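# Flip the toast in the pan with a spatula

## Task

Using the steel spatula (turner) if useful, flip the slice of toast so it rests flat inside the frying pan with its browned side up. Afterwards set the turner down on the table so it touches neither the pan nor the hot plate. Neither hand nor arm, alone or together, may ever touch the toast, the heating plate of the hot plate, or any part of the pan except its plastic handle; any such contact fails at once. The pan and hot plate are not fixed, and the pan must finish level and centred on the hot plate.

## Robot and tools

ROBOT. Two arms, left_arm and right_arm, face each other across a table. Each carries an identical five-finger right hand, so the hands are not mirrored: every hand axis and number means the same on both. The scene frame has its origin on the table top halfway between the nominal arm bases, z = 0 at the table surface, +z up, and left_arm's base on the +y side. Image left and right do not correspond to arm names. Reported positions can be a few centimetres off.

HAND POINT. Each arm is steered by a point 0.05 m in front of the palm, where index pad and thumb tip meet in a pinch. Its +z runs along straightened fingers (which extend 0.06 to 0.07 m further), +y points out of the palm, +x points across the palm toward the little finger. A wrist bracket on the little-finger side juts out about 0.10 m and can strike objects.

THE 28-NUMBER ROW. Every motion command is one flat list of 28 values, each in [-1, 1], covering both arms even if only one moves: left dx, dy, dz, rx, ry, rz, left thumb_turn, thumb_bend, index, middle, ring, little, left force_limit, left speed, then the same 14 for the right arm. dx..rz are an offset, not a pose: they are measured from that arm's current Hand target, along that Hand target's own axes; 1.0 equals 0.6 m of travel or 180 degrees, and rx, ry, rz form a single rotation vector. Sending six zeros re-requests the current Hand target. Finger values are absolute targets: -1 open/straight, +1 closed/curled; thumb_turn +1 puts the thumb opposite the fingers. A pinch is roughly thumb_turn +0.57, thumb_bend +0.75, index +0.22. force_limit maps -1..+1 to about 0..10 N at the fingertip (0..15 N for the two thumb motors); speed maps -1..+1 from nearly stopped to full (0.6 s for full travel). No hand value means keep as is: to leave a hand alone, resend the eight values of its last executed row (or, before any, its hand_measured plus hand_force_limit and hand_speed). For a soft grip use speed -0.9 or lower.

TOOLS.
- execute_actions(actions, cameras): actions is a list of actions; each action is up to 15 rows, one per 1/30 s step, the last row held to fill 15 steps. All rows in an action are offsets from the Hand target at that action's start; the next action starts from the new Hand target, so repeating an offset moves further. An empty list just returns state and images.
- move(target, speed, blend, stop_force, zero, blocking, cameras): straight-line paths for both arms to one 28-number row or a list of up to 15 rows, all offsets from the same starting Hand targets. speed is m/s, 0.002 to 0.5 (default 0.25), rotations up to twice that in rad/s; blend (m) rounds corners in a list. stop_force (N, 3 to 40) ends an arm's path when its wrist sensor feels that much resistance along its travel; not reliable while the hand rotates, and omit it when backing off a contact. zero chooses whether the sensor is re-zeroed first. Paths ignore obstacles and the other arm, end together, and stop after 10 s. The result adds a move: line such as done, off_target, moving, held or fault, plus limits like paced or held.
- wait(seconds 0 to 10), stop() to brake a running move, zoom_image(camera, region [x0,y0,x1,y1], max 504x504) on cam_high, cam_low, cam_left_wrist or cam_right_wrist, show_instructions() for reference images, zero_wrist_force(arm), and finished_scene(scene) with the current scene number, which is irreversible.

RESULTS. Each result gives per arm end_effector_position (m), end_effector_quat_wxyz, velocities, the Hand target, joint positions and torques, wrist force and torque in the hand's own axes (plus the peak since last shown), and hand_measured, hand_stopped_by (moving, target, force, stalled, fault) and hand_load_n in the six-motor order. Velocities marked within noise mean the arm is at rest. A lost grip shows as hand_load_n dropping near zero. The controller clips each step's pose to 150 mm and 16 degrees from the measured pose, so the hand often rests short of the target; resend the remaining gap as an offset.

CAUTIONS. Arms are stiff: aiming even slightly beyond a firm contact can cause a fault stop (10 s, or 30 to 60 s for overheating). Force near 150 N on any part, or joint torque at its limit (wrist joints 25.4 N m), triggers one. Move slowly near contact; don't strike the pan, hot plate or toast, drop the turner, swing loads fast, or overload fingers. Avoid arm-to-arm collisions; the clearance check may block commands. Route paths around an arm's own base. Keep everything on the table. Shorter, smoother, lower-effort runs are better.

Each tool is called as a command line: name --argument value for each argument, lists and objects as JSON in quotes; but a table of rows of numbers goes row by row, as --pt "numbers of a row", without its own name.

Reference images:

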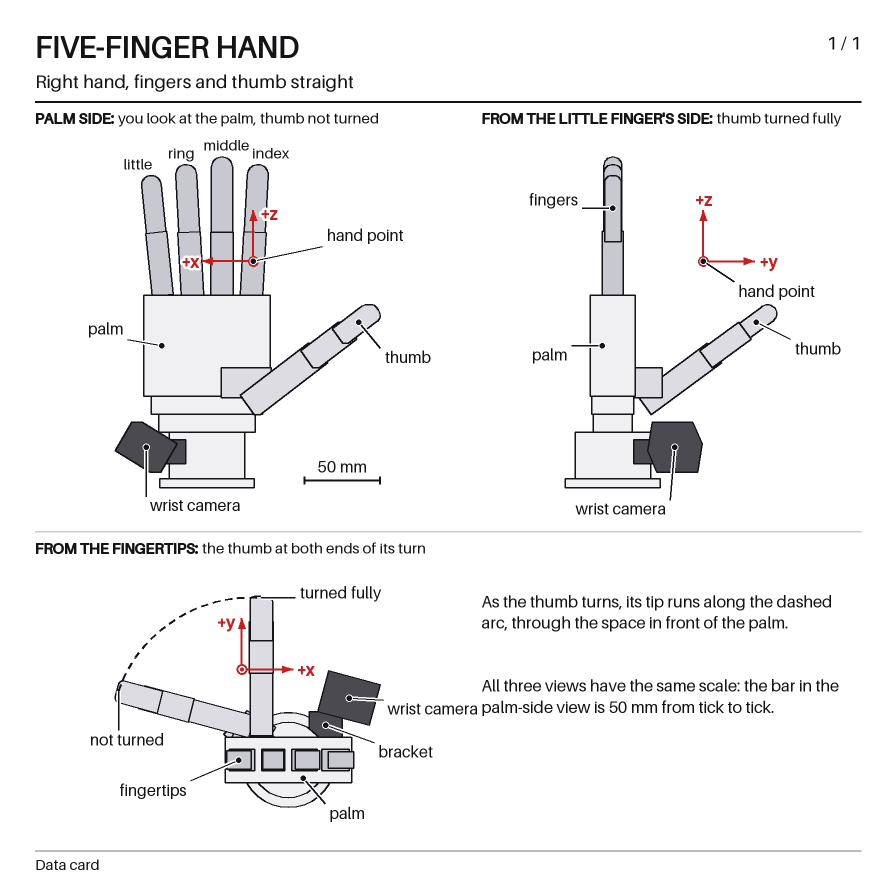

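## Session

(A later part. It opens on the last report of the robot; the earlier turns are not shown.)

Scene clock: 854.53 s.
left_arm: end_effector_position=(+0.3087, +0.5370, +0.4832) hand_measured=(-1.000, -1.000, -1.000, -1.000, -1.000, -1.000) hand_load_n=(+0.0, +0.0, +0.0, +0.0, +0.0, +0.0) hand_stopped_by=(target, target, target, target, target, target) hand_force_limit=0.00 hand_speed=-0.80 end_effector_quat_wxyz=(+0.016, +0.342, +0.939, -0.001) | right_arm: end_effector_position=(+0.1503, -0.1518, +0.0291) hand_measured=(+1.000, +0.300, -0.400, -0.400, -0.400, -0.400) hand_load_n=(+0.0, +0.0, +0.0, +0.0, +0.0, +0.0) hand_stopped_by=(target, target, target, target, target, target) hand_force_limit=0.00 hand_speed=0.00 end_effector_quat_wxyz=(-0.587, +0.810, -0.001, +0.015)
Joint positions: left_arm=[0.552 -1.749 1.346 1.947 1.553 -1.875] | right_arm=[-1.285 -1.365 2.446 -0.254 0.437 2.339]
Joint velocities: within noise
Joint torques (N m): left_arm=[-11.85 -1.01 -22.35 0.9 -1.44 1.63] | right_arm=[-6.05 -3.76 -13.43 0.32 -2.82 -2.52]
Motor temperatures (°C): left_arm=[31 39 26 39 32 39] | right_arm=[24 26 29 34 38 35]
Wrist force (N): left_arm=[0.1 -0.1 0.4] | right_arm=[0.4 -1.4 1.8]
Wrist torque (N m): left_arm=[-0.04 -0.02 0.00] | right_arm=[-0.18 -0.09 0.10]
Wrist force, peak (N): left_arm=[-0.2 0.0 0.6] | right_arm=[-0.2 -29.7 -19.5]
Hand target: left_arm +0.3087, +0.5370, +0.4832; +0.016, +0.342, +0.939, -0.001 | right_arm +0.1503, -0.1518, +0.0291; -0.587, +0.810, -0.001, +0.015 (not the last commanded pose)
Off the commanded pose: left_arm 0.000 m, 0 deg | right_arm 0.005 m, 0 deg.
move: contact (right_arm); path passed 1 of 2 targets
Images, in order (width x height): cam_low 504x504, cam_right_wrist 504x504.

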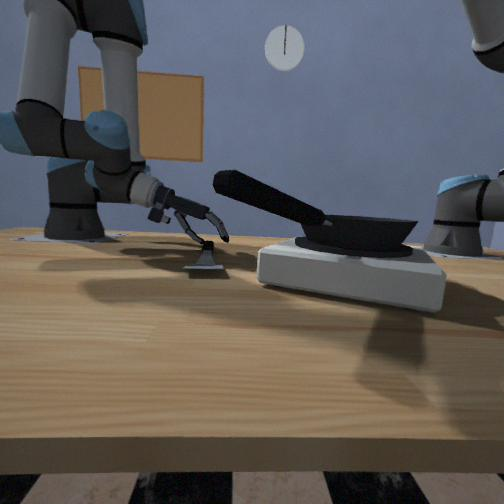

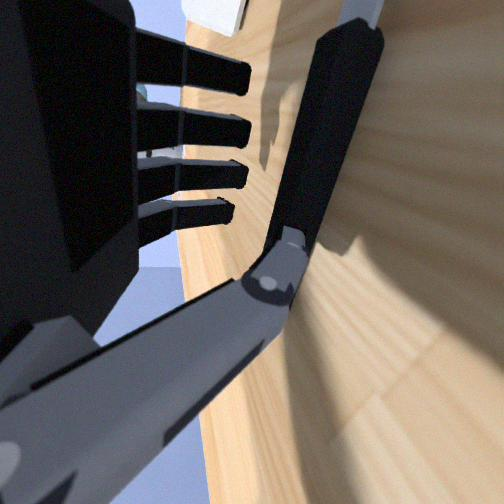

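move --pt "0 0 0 0 0 0 -1 -1 -1 -1 -1 -1 0 -0.8 0 -0.0158 -0.0052 0 0 0 1 0.3 -0.4 -0.4 -0.4 -0.4 0 0" --pt "0 0 0 0 0 0 -1 -1 -1 -1 -1 -1 0 -0.8 0 -0.0116 -0.0179 0 0 0 1 0.3 -0.4 -0.4 -0.4 -0.4 0 0" --pt "0 0 0 0 0 0 -1 -1 -1 -1 -1 -1 0 -0.8 0 0.0106 -0.0106 0 0 0 1 0.3 -0.4 -0.4 -0.4 -0.4 0 0" --speed 0.03 --stop_force 5 --cameras '["cam_right_wrist","cam_low"]'

zoom_image --camera "cam_low" --region '[140, 180, 260, 300]'

Scene clock: 872.07 s.
left_arm: end_effector_position=(+0.3087, +0.5370, +0.4832) hand_measured=(-1.000, -1.000, -1.000, -1.000, -1.000, -1.000) hand_load_n=(+0.0, +0.0, +0.0, +0.0, +0.0, +0.0) hand_stopped_by=(target, target, target, target, target, target) hand_force_limit=0.00 hand_speed=-0.80 end_effector_quat_wxyz=(+0.016, +0.342, +0.939, -0.001) | right_arm: end_effector_position=(+0.1502, -0.1599, +0.0250) hand_measured=(+1.000, +0.300, -0.400, -0.400, -0.400, -0.400) hand_load_n=(+0.0, +0.0, +0.0, +0.0, +0.0, +0.0) hand_stopped_by=(target, target, target, target, target, target) hand_force_limit=0.00 hand_speed=0.00 end_effector_quat_wxyz=(-0.587, +0.810, -0.001, +0.015)
Joint positions: left_arm=[0.552 -1.749 1.346 1.947 1.553 -1.875] | right_arm=[-1.325 -1.34 2.46 -0.225 0.411 2.266]
Joint velocities: within noise
Joint torques (N m): left_arm=[-12.71 -1.58 -22.77 0.76 -1.44 1.36] | right_arm=[-5.93 -30.76 -17.68 4.02 0.36 2.8]
Motor temperatures (°C): left_arm=[31 39 26 39 32 39] | right_arm=[24 26 29 34 38 35]
Wrist force (N): left_arm=[0.0 -0.1 0.2] | right_arm=[0.9 -1.6 1.6]
Wrist torque (N m): left_arm=[-0.02 0.00 -0.01] | right_arm=[-0.21 -0.14 0.13]
Wrist force, peak (N): left_arm=[0.1 -0.4 0.5] | right_arm=[0.8 -1.7 1.8]
Hand target: left_arm +0.3087, +0.5370, +0.4832; +0.016, +0.342, +0.939, -0.001 | right_arm +0.1502, -0.1599, +0.0250; -0.587, +0.810, -0.001, +0.015
Off the commanded pose: left_arm 0.000 m, 0 deg | right_arm 0.000 m, 0 deg.
move: done
Images, in order (width x height): cam_low 504x504, cam_right_wrist 504x504.

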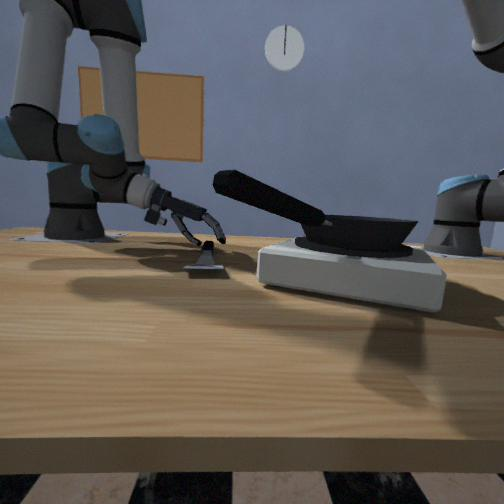

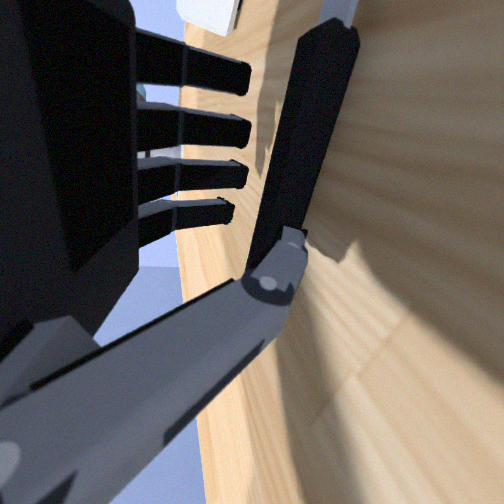

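Scaled by 4.200.

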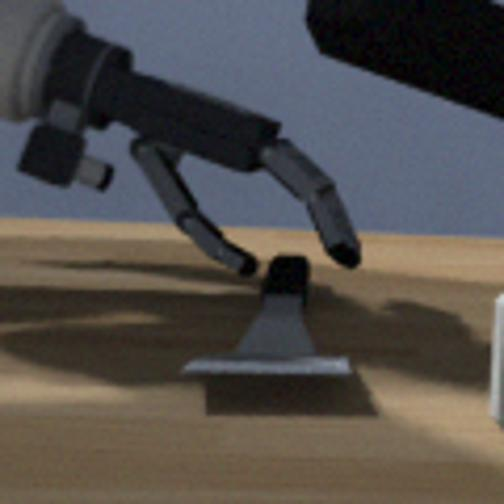

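move --target '[0,0,0,0,0,0,-1,-1,-1,-1,-1,-1,0,-0.8,0,0,0,0,0,0,1,0.3,0.25,0.25,0.25,0.25,-0.4,-0.7]' --cameras '["cam_right_wrist","cam_low"]'

zoom_image --camera "cam_low" --region '[140, 180, 260, 300]'

Scene clock: 882.47 s.
left_arm: end_effector_position=(+0.3087, +0.5370, +0.4832) hand_measured=(-1.000, -1.000, -1.000, -1.000, -1.000, -1.000) hand_load_n=(+0.0, +0.0, +0.0, +0.0, +0.0, +0.0) hand_stopped_by=(target, target, target, target, target, target) hand_force_limit=0.00 hand_speed=-0.80 end_effector_quat_wxyz=(+0.016, +0.342, +0.939, -0.001) | right_arm: end_effector_position=(+0.1502, -0.1599, +0.0250) hand_measured=(+1.000, +0.298, +0.030, -0.052, -0.036, +0.250) hand_load_n=(+0.5, +3.0, +5.0, +0.5, +4.5, +0.0) hand_stopped_by=(target, target, force, force, force, target) hand_force_limit=-0.40 hand_speed=-0.70 end_effector_quat_wxyz=(-0.587, +0.810, -0.001, +0.015)
Joint positions: left_arm=[0.552 -1.749 1.346 1.947 1.553 -1.875] | right_arm=[-1.325 -1.34 2.46 -0.225 0.411 2.266]
Joint velocities: within noise
Joint torques (N m): left_arm=[-12.76 -1.42 -23.33 0.84 -1.69 1.43] | right_arm=[-5.85 -26.74 -10.9 3.77 -0.11 2.63]
Motor temperatures (°C): left_arm=[31 38 26 39 32 39] | right_arm=[24 26 29 34 38 35]
Wrist force (N): left_arm=[-0.2 0.0 0.3] | right_arm=[0.8 -7.5 1.8]
Wrist torque (N m): left_arm=[-0.02 0.03 -0.02] | right_arm=[-0.14 -0.16 -0.02]
Wrist force, peak (N): left_arm=[-0.3 -0.1 0.6] | right_arm=[0.7 -8.4 1.0]
Hand target: left_arm +0.3087, +0.5370, +0.4832; +0.016, +0.342, +0.939, -0.001 | right_arm +0.1502, -0.1599, +0.0250; -0.587, +0.810, -0.001, +0.015
Off the commanded pose: left_arm 0.000 m, 0 deg | right_arm 0.000 m, 0 deg.
move: done
Images, in order (width x height): cam_low 504x504, cam_right_wrist 504x504.

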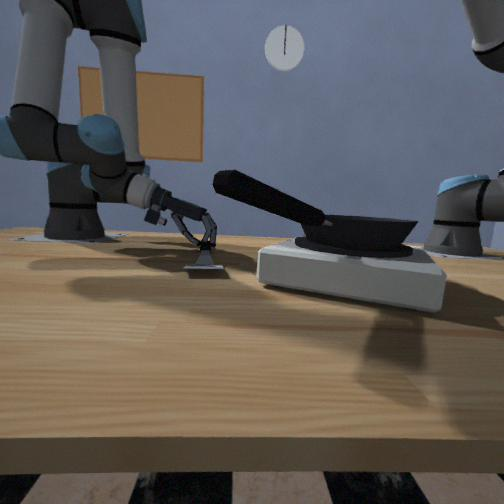

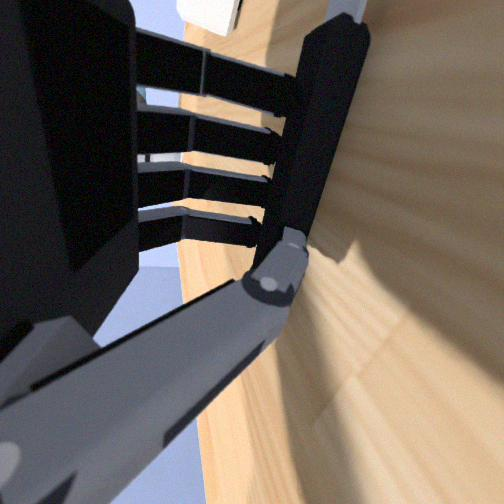

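Scaled by 4.200.

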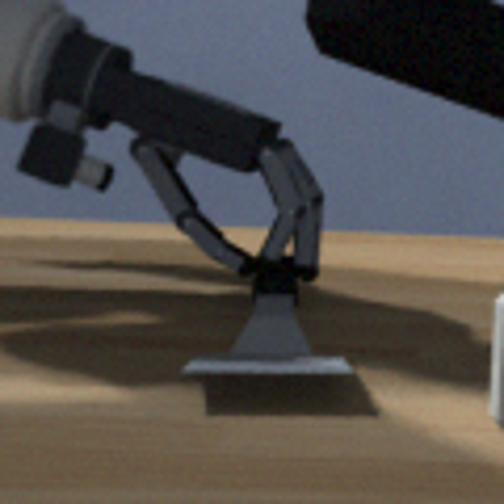

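move --target '[0,0,0,0,0,0,-1,-1,-1,-1,-1,-1,0,-0.8,0,0,0,0,0,0,1,0.3,0.35,0.3,0.3,0.25,0.4,-0.8]' --cameras '[]'

move --target '[0,0,0,0,0,0,-1,-1,-1,-1,-1,-1,0,-0.8,0,-0.0158,-0.0052,0,0,0,1,0.3,0.35,0.3,0.3,0.25,0.4,-0.8]' --speed 0.04 --cameras '["cam_right_wrist","cam_low"]'

zoom_image --camera "cam_low" --region '[140, 180, 260, 300]'

Scene clock: 892.73 s.
left_arm: end_effector_position=(+0.3087, +0.5370, +0.4832) hand_measured=(-1.000, -1.000, -1.000, -1.000, -1.000, -1.000) hand_load_n=(+0.0, +0.0, +0.5, +0.0, +0.0, +0.0) hand_stopped_by=(target, target, target, target, target, target) hand_force_limit=0.00 hand_speed=-0.80 end_effector_quat_wxyz=(+0.016, +0.342, +0.939, -0.001) | right_arm: end_effector_position=(+0.1502, -0.1599, +0.0250) hand_measured=(+1.000, +0.296, +0.038, -0.024, -0.018, +0.250) hand_load_n=(+1.5, +5.5, +5.0, +9.5, +7.5, +0.0) hand_stopped_by=(target, target, force, force, force, target) hand_force_limit=0.40 hand_speed=-0.80 end_effector_quat_wxyz=(-0.587, +0.810, -0.001, +0.015)
Joint positions: left_arm=[0.552 -1.749 1.346 1.947 1.553 -1.875] | right_arm=[-1.325 -1.34 2.46 -0.225 0.411 2.266]
Joint velocities: within noise
Joint torques (N m): left_arm=[-12.48 -1.19 -23.36 0.79 -1.62 1.33] | right_arm=[-5.91 -11.4 -6.58 3.52 -0.59 2.48]
Motor temperatures (°C): left_arm=[31 38 26 39 32 39] | right_arm=[24 26 29 34 38 35]
Wrist force (N): left_arm=[0.1 0.4 -0.1] | right_arm=[3.5 -14.6 0.2]
Wrist torque (N m): left_arm=[0.07 -0.01 0.02] | right_arm=[-0.07 -0.23 -0.22]
Wrist force, peak (N): left_arm=[-0.2 0.4 0.4] | right_arm=[3.6 -15.5 0.0]
Hand target: left_arm +0.3087, +0.5370, +0.4832; +0.016, +0.342, +0.939, -0.001 | right_arm +0.1502, -0.1599, +0.0250; -0.587, +0.810, -0.001, +0.015
Off the commanded pose: left_arm 0.000 m, 0 deg | right_arm 0.000 m, 0 deg.
move: done
No camera images: "cameras" was empty.

Scene clock: 893.47 s.
left_arm: end_effector_position=(+0.3087, +0.5370, +0.4832) hand_measured=(-1.000, -1.000, -1.000, -1.000, -1.000, -1.000) hand_load_n=(+0.0, +0.0, +0.0, +0.0, +0.0, +0.0) hand_stopped_by=(target, target, target, target, target, target) hand_force_limit=0.00 hand_speed=-0.80 end_effector_quat_wxyz=(+0.016, +0.342, +0.939, -0.001) | right_arm: end_effector_position=(+0.1500, -0.1598, +0.0351) hand_measured=(+1.000, +0.300, +0.038, -0.022, -0.016, +0.250) hand_load_n=(+0.0, +0.0, +0.0, +0.0, +0.0, +0.0) hand_stopped_by=(target, target, force, force, force, target) hand_force_limit=0.40 hand_speed=-0.80 end_effector_quat_wxyz=(-0.587, +0.810, -0.001, +0.015) end_effector_velocity=(+0.001, +0.000, -0.001) end_effector_angular_velocity=(+0.001, -0.004, +0.000)
Joint positions: left_arm=[0.552 -1.749 1.346 1.947 1.553 -1.875] | right_arm=[-1.324 -1.374 2.454 -0.186 0.411 2.266]
Joint velocities: left_arm=[within noise] | right_arm=[0 0.004 0 -0.008 0 -0.001]
Joint torques (N m): left_arm=[-13.47 -0.48 -22.94 0.89 -1.65 1.36] | right_arm=[4.86 -2.09 -10.53 -1.04 0.95 -0.97]
Motor temperatures (°C): left_arm=[31 38 26 39 32 39] | right_arm=[24 26 29 34 38 35]
Wrist force (N): left_arm=[0.0 -0.1 0.2] | right_arm=[0.5 -1.6 1.4]
Wrist torque (N m): left_arm=[-0.03 0.00 -0.01] | right_arm=[-0.19 -0.07 0.10]
Wrist force, peak (N): left_arm=[-0.2 -0.2 0.4] | right_arm=[3.8 -15.2 -0.1]
Hand target: left_arm +0.3087, +0.5370, +0.4832; +0.016, +0.342, +0.939, -0.001 | right_arm +0.1500, -0.1599, +0.0350; -0.587, +0.810, -0.001, +0.015
Off the commanded pose: left_arm 0.000 m, 0 deg | right_arm 0.000 m, 0 deg.
move: done
Images, in order (width x height): cam_low 504x504, cam_right_wrist 504x504.

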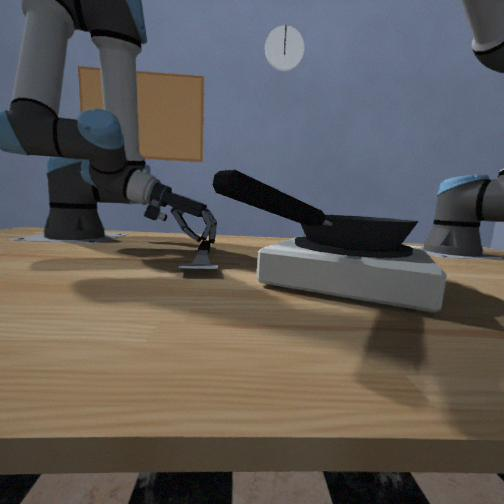

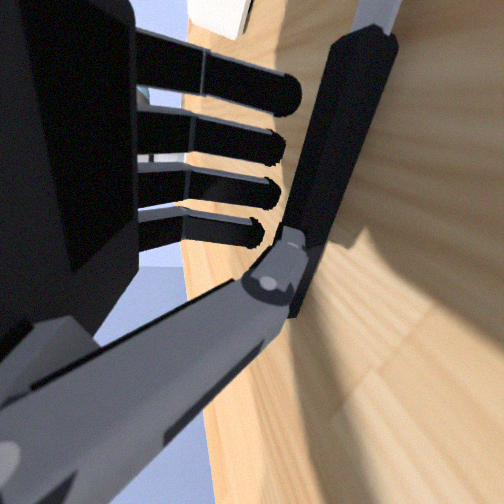

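Scaled by 4.200.

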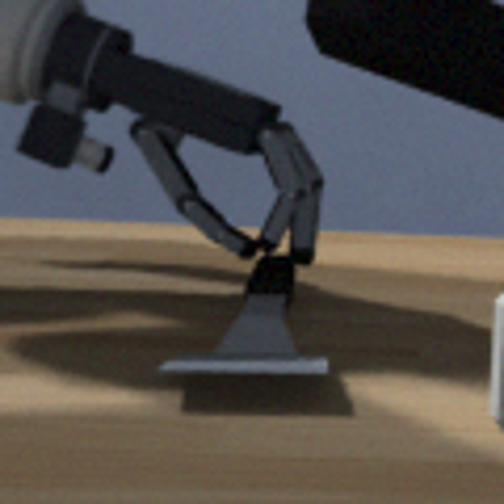

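move --target '[0,0,0,0,0,0,-1,-1,-1,-1,-1,-1,0,-0.8,0,0,0,0,0,0,1,0.3,-0.35,-0.35,-0.35,-0.35,0,0]' --speed 0.04 --cameras '["cam_right_wrist","cam_low"]'

zoom_image --camera "cam_low" --region '[165, 200, 245, 280]'

Scene clock: 912.80 s.
left_arm: end_effector_position=(+0.3087, +0.5370, +0.4832) hand_measured=(-1.000, -1.000, -1.000, -1.000, -1.000, -1.000) hand_load_n=(+0.0, +0.0, +0.0, +0.0, +0.0, +0.0) hand_stopped_by=(target, target, target, target, target, target) hand_force_limit=0.00 hand_speed=-0.80 end_effector_quat_wxyz=(+0.016, +0.342, +0.939, -0.001) | right_arm: end_effector_position=(+0.1500, -0.1599, +0.0350) hand_measured=(+1.000, +0.300, -0.350, -0.350, -0.350, -0.350) hand_load_n=(+0.0, +0.0, +0.0, +0.0, +0.0, +0.0) hand_stopped_by=(target, target, target, target, target, target) hand_force_limit=0.00 hand_speed=0.00 end_effector_quat_wxyz=(-0.587, +0.810, -0.001, +0.015)
Joint positions: left_arm=[0.552 -1.749 1.346 1.947 1.553 -1.875] | right_arm=[-1.324 -1.373 2.454 -0.186 0.411 2.266]
Joint velocities: within noise
Joint torques (N m): left_arm=[-11.89 -1.33 -22.89 0.88 -1.4 1.3] | right_arm=[-6.33 -3.45 -2.02 -0.34 0.18 -2.29]
Motor temperatures (°C): left_arm=[31 38 26 39 32 39] | right_arm=[24 26 29 34 38 35]
Wrist force (N): left_arm=[-0.3 0.2 0.4] | right_arm=[0.4 -1.5 1.8]
Wrist torque (N m): left_arm=[0.01 0.04 -0.01] | right_arm=[-0.19 -0.08 0.10]
Wrist force, peak (N): left_arm=[0.2 -0.3 0.4] | right_arm=[0.6 -1.9 1.8]
Hand target: left_arm +0.3087, +0.5370, +0.4832; +0.016, +0.342, +0.939, -0.001 | right_arm +0.1500, -0.1599, +0.0350; -0.587, +0.810, -0.001, +0.015
Off the commanded pose: left_arm 0.000 m, 0 deg | right_arm 0.000 m, 0 deg.
move: done
Images, in order (width x height): cam_low 504x504, cam_right_wrist 504x504.

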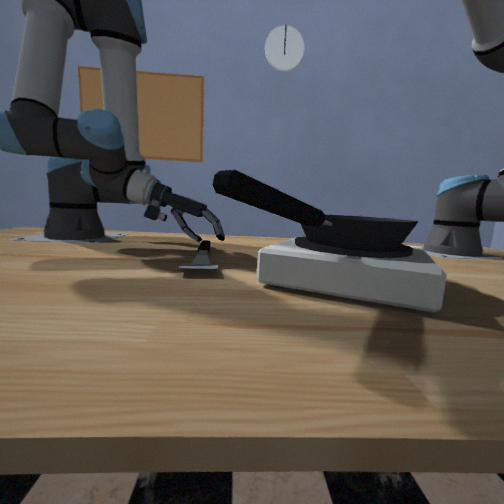

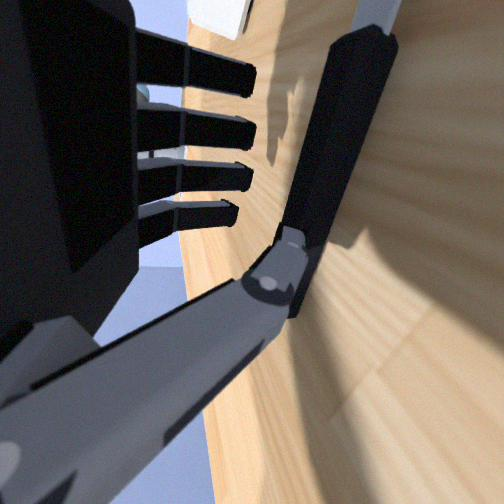

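Scaled by 6.300.

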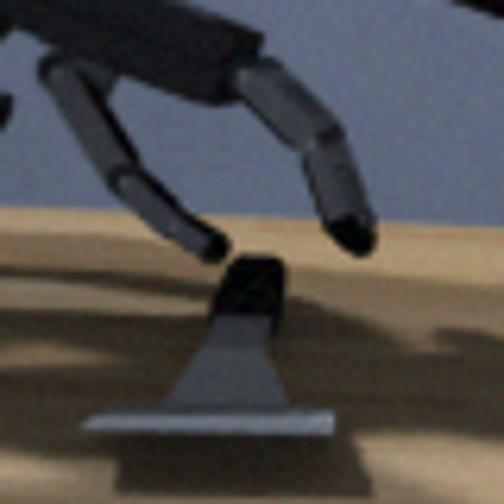

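move --pt "0 0 0 0 0 0 -1 -1 -1 -1 -1 -1 0 -0.8 0 0.0042 -0.0127 0 0 0 1 0.3 -0.35 -0.35 -0.35 -0.35 0 0" --pt "0 0 0 0 0 0 -1 -1 -1 -1 -1 -1 0 -0.8 0 0.0327 -0.0034 0 0 0 1 0.3 -0.35 -0.35 -0.35 -0.35 0 0" --speed 0.03 --stop_force 5 --cameras '["cam_right_wrist","cam_low"]'

zoom_image --camera "cam_low" --region '[165, 200, 245, 280]'

Scene clock: 924.73 s.
left_arm: end_effector_position=(+0.3087, +0.5370, +0.4832) hand_measured=(-1.000, -1.000, -1.000, -1.000, -1.000, -1.000) hand_load_n=(+0.0, +0.0, +0.0, +0.0, +0.0, +0.0) hand_stopped_by=(target, target, target, target, target, target) hand_force_limit=0.00 hand_speed=-0.80 end_effector_quat_wxyz=(+0.016, +0.342, +0.939, -0.001) | right_arm: end_effector_position=(+0.1502, -0.1679, +0.0170) hand_measured=(+1.000, +0.300, -0.350, -0.350, -0.350, -0.350) hand_load_n=(+0.0, +0.0, +0.0, +0.0, +0.0, +0.0) hand_stopped_by=(target, target, target, target, target, target) hand_force_limit=0.00 hand_speed=0.00 end_effector_quat_wxyz=(-0.587, +0.810, -0.001, +0.015)
Joint positions: left_arm=[0.552 -1.749 1.346 1.947 1.553 -1.875] | right_arm=[-1.367 -1.294 2.474 -0.204 0.386 2.178]
Joint velocities: within noise
Joint torques (N m): left_arm=[-11.18 -1.29 -23.63 1.01 -1.6 1.52] | right_arm=[-0.78 -31.17 -16.31 3.86 -3.09 2.67]
Motor temperatures (°C): left_arm=[31 38 26 39 32 39] | right_arm=[24 26 29 34 37 35]
Wrist force (N): left_arm=[-0.1 -0.1 0.2] | right_arm=[0.5 -1.7 1.5]
Wrist torque (N m): left_arm=[-0.03 0.02 -0.02] | right_arm=[-0.21 -0.08 0.10]
Wrist force, peak (N): left_arm=[-0.3 0.0 0.6] | right_arm=[0.3 -1.9 2.0]
Hand target: left_arm +0.3087, +0.5370, +0.4832; +0.016, +0.342, +0.939, -0.001 | right_arm +0.1502, -0.1679, +0.0170; -0.587, +0.810, -0.001, +0.015
Off the commanded pose: left_arm 0.000 m, 0 deg | right_arm 0.000 m, 0 deg.
move: done
Images, in order (width x height): cam_low 504x504, cam_right_wrist 504x504.

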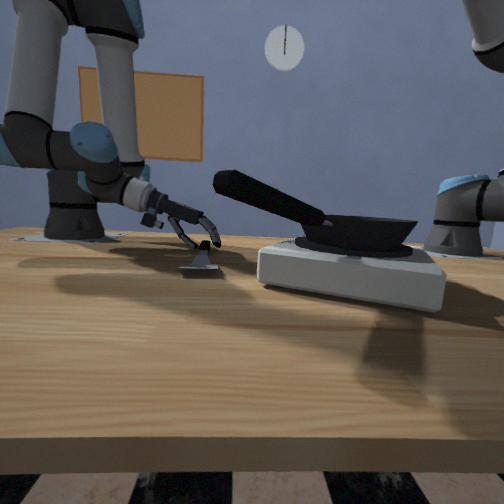

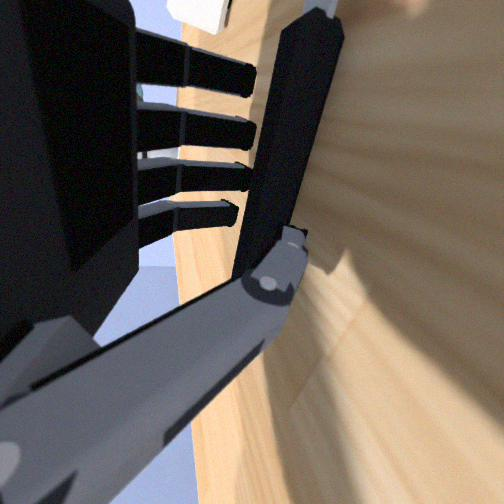

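Scaled by 6.300.

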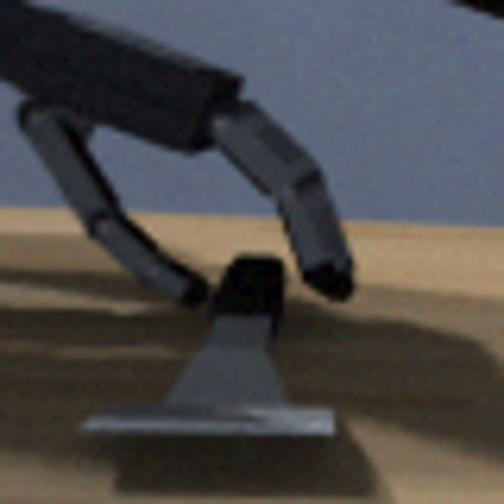

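move --target '[0,0,0,0,0,0,-1,-1,-1,-1,-1,-1,0,-0.8,0,0,0,0,0,0,1,0.3,0.2,0.2,0.2,0.2,-0.4,-0.7]' --cameras '["cam_right_wrist","cam_low"]'

zoom_image --camera "cam_low" --region '[165, 200, 245, 280]'

Scene clock: 931.13 s.
left_arm: end_effector_position=(+0.3087, +0.5370, +0.4832) hand_measured=(-1.000, -1.000, -1.000, -1.000, -1.000, -1.000) hand_load_n=(+0.0, +0.0, +0.0, +0.5, +0.0, +0.0) hand_stopped_by=(target, target, target, target, target, target) hand_force_limit=0.00 hand_speed=-0.80 end_effector_quat_wxyz=(+0.016, +0.342, +0.939, -0.001) | right_arm: end_effector_position=(+0.1502, -0.1679, +0.0170) hand_measured=(+1.000, +0.298, -0.004, -0.054, -0.102, -0.086) hand_load_n=(+1.5, +3.5, +8.0, +3.0, +0.0, +0.0) hand_stopped_by=(target, target, force, force, force, force) hand_force_limit=-0.40 hand_speed=-0.70 end_effector_quat_wxyz=(-0.587, +0.810, -0.001, +0.015)
Joint positions: left_arm=[0.552 -1.749 1.346 1.947 1.553 -1.875] | right_arm=[-1.367 -1.294 2.474 -0.204 0.386 2.178]
Joint velocities: within noise
Joint torques (N m): left_arm=[-12.5 -1.75 -22.9 1.07 -1.49 1.48] | right_arm=[6.25 -29.58 -11.37 3.66 -0.77 2.59]
Motor temperatures (°C): left_arm=[31 38 26 39 32 39] | right_arm=[24 26 29 34 37 35]
Wrist force (N): left_arm=[0.3 -0.1 0.2] | right_arm=[-0.3 -7.3 1.0]
Wrist torque (N m): left_arm=[-0.02 -0.04 0.01] | right_arm=[-0.14 0.00 0.00]
Wrist force, peak (N): left_arm=[0.1 0.2 0.6] | right_arm=[0.0 -8.3 1.2]
Hand target: left_arm +0.3087, +0.5370, +0.4832; +0.016, +0.342, +0.939, -0.001 | right_arm +0.1502, -0.1679, +0.0170; -0.587, +0.810, -0.001, +0.015
Off the commanded pose: left_arm 0.000 m, 0 deg | right_arm 0.000 m, 0 deg.
move: done
Images, in order (width x height): cam_low 504x504, cam_right_wrist 504x504.

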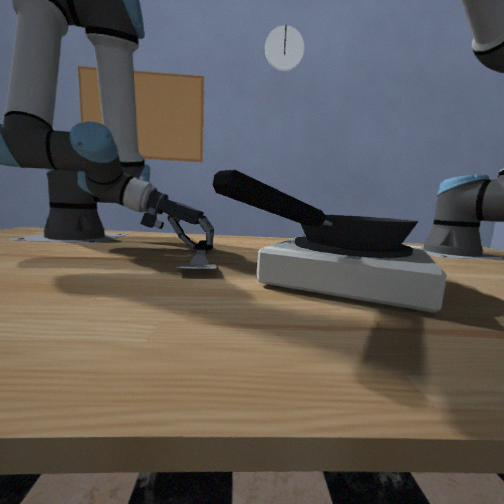

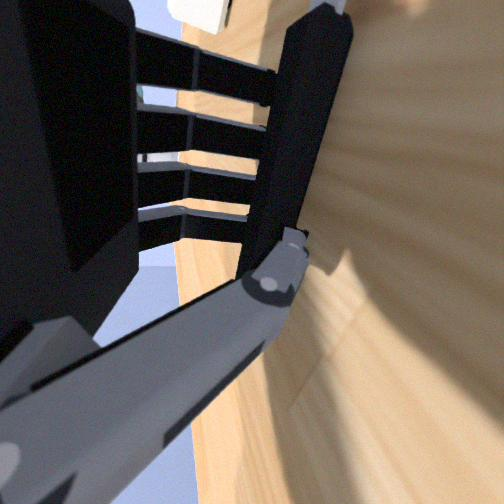

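Scaled by 6.300.

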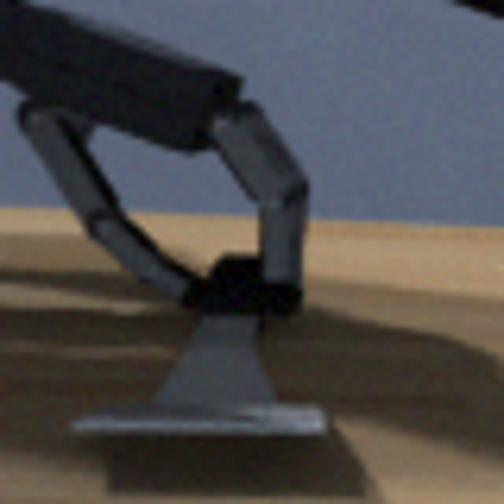

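move --target '[0,0,0,0,0,0,-1,-1,-1,-1,-1,-1,0,-0.8,0,0,0,0,0,0,1,0.3,0.35,0.3,0.3,0.3,0.3,-0.8]' --cameras '[]'

move --target '[0,0,0,0,0,0,-1,-1,-1,-1,-1,-1,0,-0.8,0,-0.0158,-0.0052,0,0,0,1,0.3,0.35,0.3,0.3,0.3,0.3,-0.8]' --speed 0.04 --cameras '["cam_right_wrist","cam_low"]'

zoom_image --camera "cam_low" --region '[165, 200, 245, 280]'

Scene clock: 940.43 s.
left_arm: end_effector_position=(+0.3087, +0.5370, +0.4832) hand_measured=(-1.000, -1.000, -1.000, -1.000, -1.000, -1.000) hand_load_n=(+0.0, -0.5, +0.0, +0.0, +0.0, +0.0) hand_stopped_by=(target, target, target, target, target, target) hand_force_limit=0.00 hand_speed=-0.80 end_effector_quat_wxyz=(+0.016, +0.342, +0.939, -0.001) | right_arm: end_effector_position=(+0.1502, -0.1679, +0.0170) hand_measured=(+1.000, +0.296, -0.004, -0.044, -0.062, -0.056) hand_load_n=(+3.0, +5.5, +5.0, +2.5, +9.0, +5.5) hand_stopped_by=(target, target, force, force, force, force) hand_force_limit=0.30 hand_speed=-0.80 end_effector_quat_wxyz=(-0.587, +0.810, -0.001, +0.015)
Joint positions: left_arm=[0.552 -1.749 1.346 1.947 1.553 -1.875] | right_arm=[-1.367 -1.294 2.474 -0.204 0.386 2.178]
Joint velocities: within noise
Joint torques (N m): left_arm=[-12.84 -1.16 -22.69 0.74 -1.48 1.05] | right_arm=[5.74 -18.78 -5.72 3.3 1.87 2.15]
Motor temperatures (°C): left_arm=[30 38 26 39 32 39] | right_arm=[24 26 29 34 37 35]
Wrist force (N): left_arm=[-0.1 0.2 0.2] | right_arm=[3.4 -15.1 -3.6]
Wrist torque (N m): left_arm=[0.02 0.01 -0.01] | right_arm=[-0.23 -0.36 -0.42]
Wrist force, peak (N): left_arm=[0.2 0.3 0.5] | right_arm=[3.9 -16.3 -3.9]
Hand target: left_arm +0.3087, +0.5370, +0.4832; +0.016, +0.342, +0.939, -0.001 | right_arm +0.1502, -0.1679, +0.0170; -0.587, +0.810, -0.001, +0.015
Off the commanded pose: left_arm 0.000 m, 0 deg | right_arm 0.000 m, 0 deg.
move: done
No camera images: "cameras" was empty.

Scene clock: 941.17 s.
left_arm: end_effector_position=(+0.3087, +0.5370, +0.4832) hand_measured=(-1.000, -1.000, -1.000, -1.000, -1.000, -1.000) hand_load_n=(+0.0, +0.0, +0.0, +0.0, +0.0, +0.0) hand_stopped_by=(target, target, target, target, target, target) hand_force_limit=0.00 hand_speed=-0.80 end_effector_quat_wxyz=(+0.016, +0.342, +0.939, -0.001) | right_arm: end_effector_position=(+0.1500, -0.1679, +0.0271) hand_measured=(+1.000, +0.296, -0.004, -0.044, -0.062, -0.054) hand_load_n=(+2.5, +8.0, +6.0, +1.0, +2.5, +0.0) hand_stopped_by=(target, target, force, force, force, force) hand_force_limit=0.30 hand_speed=-0.80 end_effector_quat_wxyz=(-0.587, +0.810, -0.001, +0.015) end_effector_velocity=(+0.000, +0.000, -0.002) end_effector_angular_velocity=(+0.001, -0.001, +0.001)
Joint positions: left_arm=[0.552 -1.749 1.346 1.947 1.553 -1.875] | right_arm=[-1.366 -1.329 2.469 -0.165 0.386 2.179]
Joint velocities: left_arm=[within noise] | right_arm=[0.001 0.006 0 -0.008 0 0]
Joint torques (N m): left_arm=[-12.6 -0.28 -22.42 0.98 -1.47 1.47] | right_arm=[2.94 -5.63 -11.48 -0.6 -0.21 -1.6]
Motor temperatures (°C): left_arm=[30 38 26 39 32 39] | right_arm=[24 26 29 34 37 35]
Wrist force (N): left_arm=[-0.3 -0.2 0.4] | right_arm=[0.2 -1.0 1.8]
Wrist torque (N m): left_arm=[-0.05 0.03 -0.02] | right_arm=[-0.23 -0.10 0.17]
Wrist force, peak (N): left_arm=[-0.1 -0.2 0.5] | right_arm=[3.6 -15.6 -4.3]
Hand target: left_arm +0.3087, +0.5370, +0.4832; +0.016, +0.342, +0.939, -0.001 | right_arm +0.1500, -0.1679, +0.0270; -0.587, +0.810, -0.001, +0.015
Off the commanded pose: left_arm 0.000 m, 0 deg | right_arm 0.000 m, 0 deg.
move: done
Images, in order (width x height): cam_low 504x504, cam_right_wrist 504x504.

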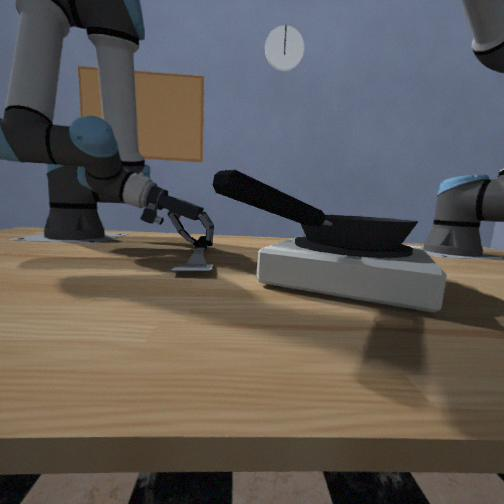

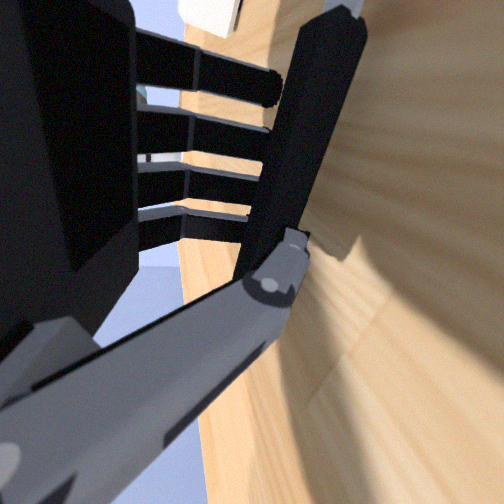

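Scaled by 6.300.

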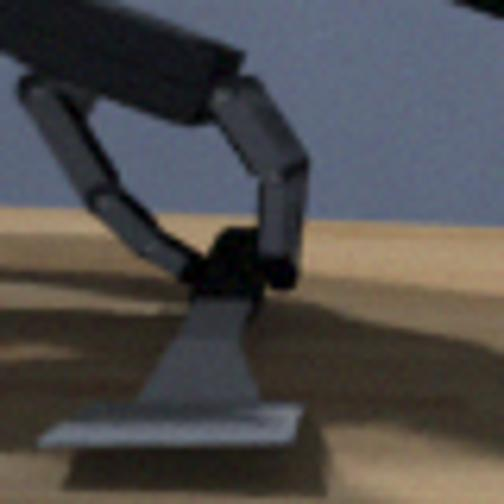

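move --target '[0,0,0,0,0,0,-1,-1,-1,-1,-1,-1,0,-0.8,0,0,0,0,0,0,1,0.3,0.37,0.34,0.3,0.3,0.4,-0.85]' --cameras '[]'

move --target '[0,0,0,0,0,0,-1,-1,-1,-1,-1,-1,0,-0.8,0,-0.1584,-0.0515,0,0,0,1,0.3,0.37,0.34,0.3,0.3,0.4,-0.85]' --speed 0.1

zoom_image --camera "cam_low" --region '[145, 150, 265, 270]'

Scene clock: 952.87 s.
left_arm: end_effector_position=(+0.3087, +0.5370, +0.4832) hand_measured=(-1.000, -1.000, -1.000, -1.000, -1.000, -1.000) hand_load_n=(+0.0, +0.0, +0.0, +0.0, +0.0, +0.0) hand_stopped_by=(target, target, target, target, target, target) hand_force_limit=0.00 hand_speed=-0.80 end_effector_quat_wxyz=(+0.016, +0.342, +0.939, -0.001) | right_arm: end_effector_position=(+0.1500, -0.1679, +0.0270) hand_measured=(+1.000, +0.294, +0.002, -0.024, -0.060, -0.054) hand_load_n=(+3.0, +10.5, +6.0, +9.5, +0.0, +0.0) hand_stopped_by=(target, target, force, force, force, force) hand_force_limit=0.40 hand_speed=-0.85 end_effector_quat_wxyz=(-0.587, +0.810, -0.001, +0.015)
Joint positions: left_arm=[0.552 -1.749 1.346 1.947 1.553 -1.875] | right_arm=[-1.367 -1.329 2.469 -0.165 0.386 2.179]
Joint velocities: within noise
Joint torques (N m): left_arm=[-11.67 -1.07 -22.51 0.89 -1.44 1.28] | right_arm=[-6.19 -4.45 -1.49 0.03 -2.91 -2.15]
Motor temperatures (°C): left_arm=[30 38 26 39 32 39] | right_arm=[24 26 29 34 37 35]
Wrist force (N): left_arm=[-0.2 0.1 0.2] | right_arm=[0.6 -1.2 1.8]
Wrist torque (N m): left_arm=[0.00 0.02 -0.02] | right_arm=[-0.23 -0.13 0.11]
Wrist force, peak (N): left_arm=[-0.4 0.0 0.4] | right_arm=[0.5 -1.2 2.1]
Hand target: left_arm +0.3087, +0.5370, +0.4832; +0.016, +0.342, +0.939, -0.001 | right_arm +0.1500, -0.1679, +0.0270; -0.587, +0.810, -0.001, +0.015
Off the commanded pose: left_arm 0.000 m, 0 deg | right_arm 0.000 m, 0 deg.
move: done
No camera images: "cameras" was empty.

Scene clock: 954.33 s.
left_arm: end_effector_position=(+0.3087, +0.5370, +0.4832) hand_measured=(-1.000, -1.000, -1.000, -1.000, -1.000, -1.000) hand_load_n=(+0.0, +0.0, +0.0, +0.0, +0.0, +0.0) hand_stopped_by=(target, target, target, target, target, target) hand_force_limit=0.00 hand_speed=-0.80 end_effector_quat_wxyz=(+0.016, +0.342, +0.939, -0.001) | right_arm: end_effector_position=(+0.1478, -0.1676, +0.1268) hand_measured=(+1.000, +0.294, +0.002, -0.024, -0.060, -0.054) hand_load_n=(+1.0, +11.5, +7.0, +6.5, +0.0, +0.0) hand_stopped_by=(target, target, force, force, force, force) hand_force_limit=0.40 hand_speed=-0.85 end_effector_quat_wxyz=(-0.587, +0.810, -0.001, +0.015)
Joint positions: left_arm=[0.552 -1.749 1.346 1.947 1.553 -1.875] | right_arm=[-1.362 -1.626 2.377 0.216 0.388 2.187]
Joint velocities: within noise
Joint torques (N m): left_arm=[-12.68 -0.89 -22.64 0.74 -1.45 1.39] | right_arm=[-2.05 -14.68 -7.92 1.93 -3.35 2.19]
Motor temperatures (°C): left_arm=[30 38 26 39 32 39] | right_arm=[24 26 29 34 37 35]
Wrist force (N): left_arm=[0.1 -0.3 0.1] | right_arm=[0.1 -0.3 2.1]
Wrist torque (N m): left_arm=[-0.05 -0.01 -0.01] | right_arm=[-0.21 -0.09 0.17]
Wrist force, peak (N): left_arm=[-0.3 -0.5 0.2] | right_arm=[0.7 -0.1 2.5]
Hand target: left_arm +0.3087, +0.5370, +0.4832; +0.016, +0.342, +0.939, -0.001 | right_arm +0.1477, -0.1676, +0.1269; -0.587, +0.810, -0.001, +0.015
Off the commanded pose: left_arm 0.000 m, 0 deg | right_arm 0.000 m, 0 deg.
move: done

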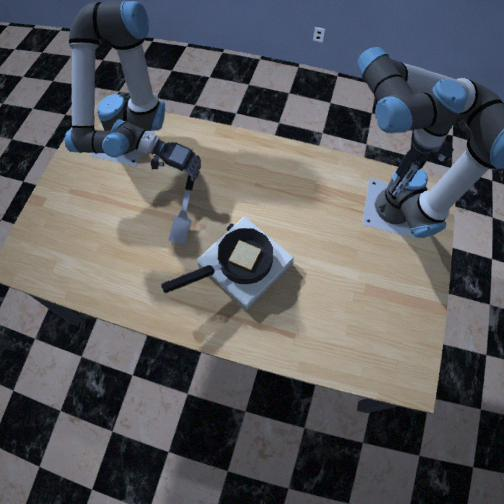

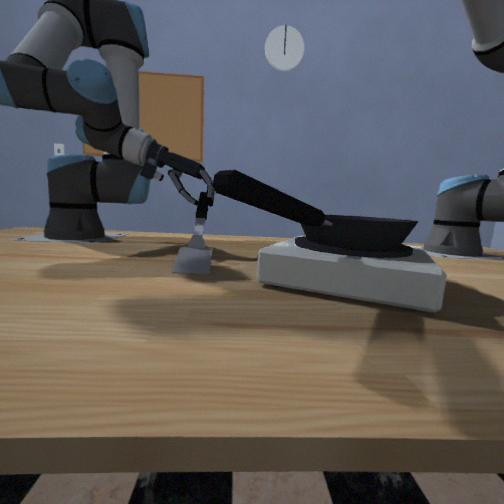

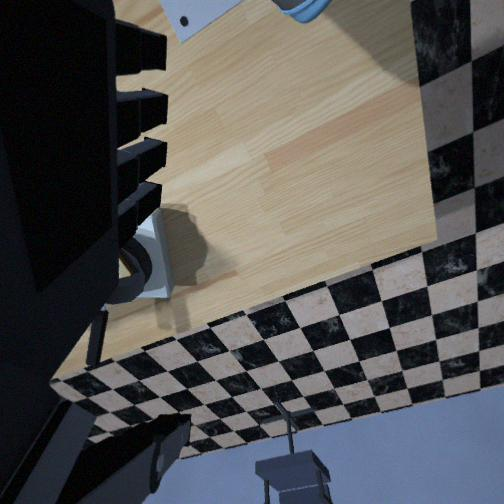

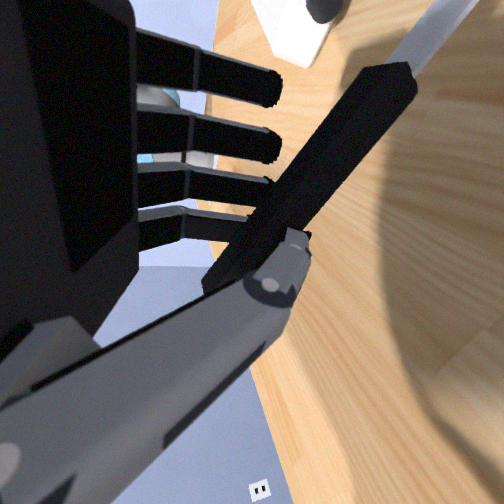

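Scaled by 4.200.

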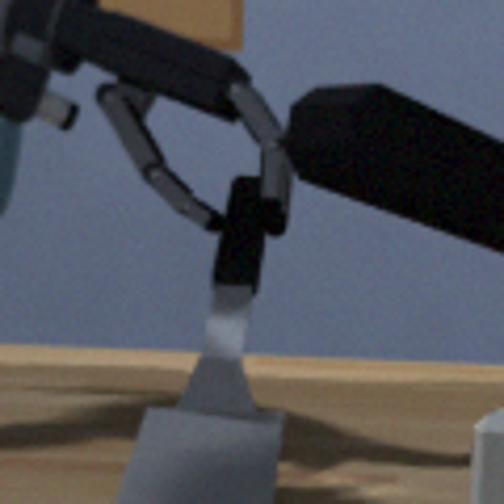

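move --target '[0,0,0,0,0,0,-1,-1,-1,-1,-1,-1,0,-0.8,0,0.1584,0.0515,0,0,0,1,0.3,0.37,0.34,0.3,0.3,0.4,-0.85]' --speed 0.08 --cameras '["cam_low","cam_right_wrist"]'

zoom_image --camera "cam_low" --region '[145, 190, 245, 290]'

Scene clock: 998.37 s.
left_arm: end_effector_position=(+0.3087, +0.5370, +0.4832) hand_measured=(-1.000, -1.000, -1.000, -1.000, -1.000, -1.000) hand_load_n=(+0.0, +0.0, +0.0, +0.0, +0.0, +0.0) hand_stopped_by=(target, target, target, target, target, target) hand_force_limit=0.00 hand_speed=-0.80 end_effector_quat_wxyz=(+0.016, +0.342, +0.939, -0.001) | right_arm: end_effector_position=(+0.1499, -0.1679, +0.0270) hand_measured=(+1.000, +0.294, +0.000, -0.024, -0.060, -0.054) hand_load_n=(-1.0, +10.0, +9.0, +6.5, +0.0, +0.0) hand_stopped_by=(target, target, force, force, force, force) hand_force_limit=0.40 hand_speed=-0.85 end_effector_quat_wxyz=(-0.587, +0.810, -0.001, +0.015)
Joint positions: left_arm=[0.552 -1.749 1.346 1.947 1.553 -1.875] | right_arm=[-1.367 -1.329 2.469 -0.165 0.386 2.179]
Joint velocities: within noise
Joint torques (N m): left_arm=[-12.5 -1.22 -23.08 1.04 -1.49 1.14] | right_arm=[7.47 -11.46 -17.4 1.88 0.9 0.2]
Motor temperatures (°C): left_arm=[30 38 26 39 31 39] | right_arm=[24 26 29 34 37 35]
Wrist force (N): left_arm=[-0.1 0.0 0.4] | right_arm=[0.0 -1.4 1.6]
Wrist torque (N m): left_arm=[-0.02 0.00 -0.01] | right_arm=[-0.23 0.02 -0.02]
Wrist force, peak (N): left_arm=[0.3 -0.2 0.4] | right_arm=[-0.2 -2.4 1.5]
Hand target: left_arm +0.3087, +0.5370, +0.4832; +0.016, +0.342, +0.939, -0.001 | right_arm +0.1500, -0.1679, +0.0270; -0.587, +0.810, -0.001, +0.015
Off the commanded pose: left_arm 0.000 m, 0 deg | right_arm 0.000 m, 0 deg.
move: done
Images, in order (width x height): cam_low 504x504, cam_right_wrist 504x504.

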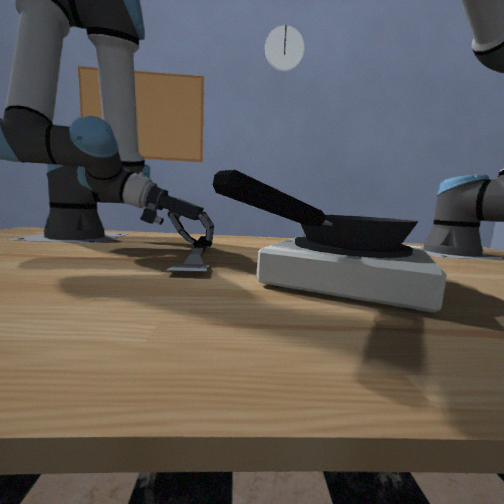

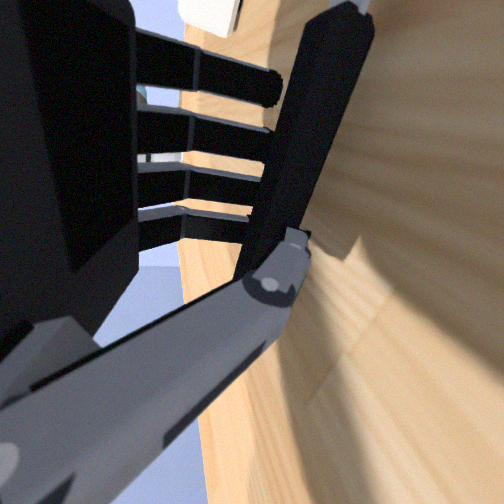

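Scaled by 5.040.

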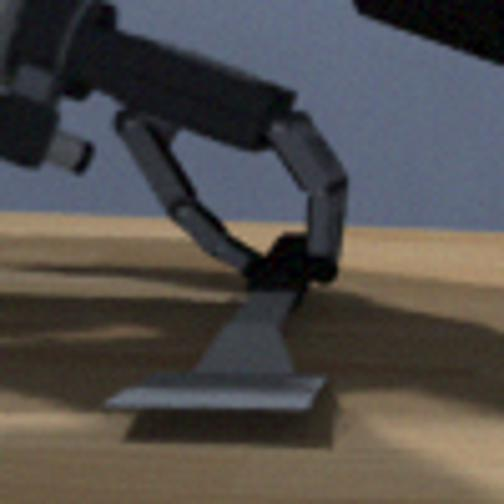

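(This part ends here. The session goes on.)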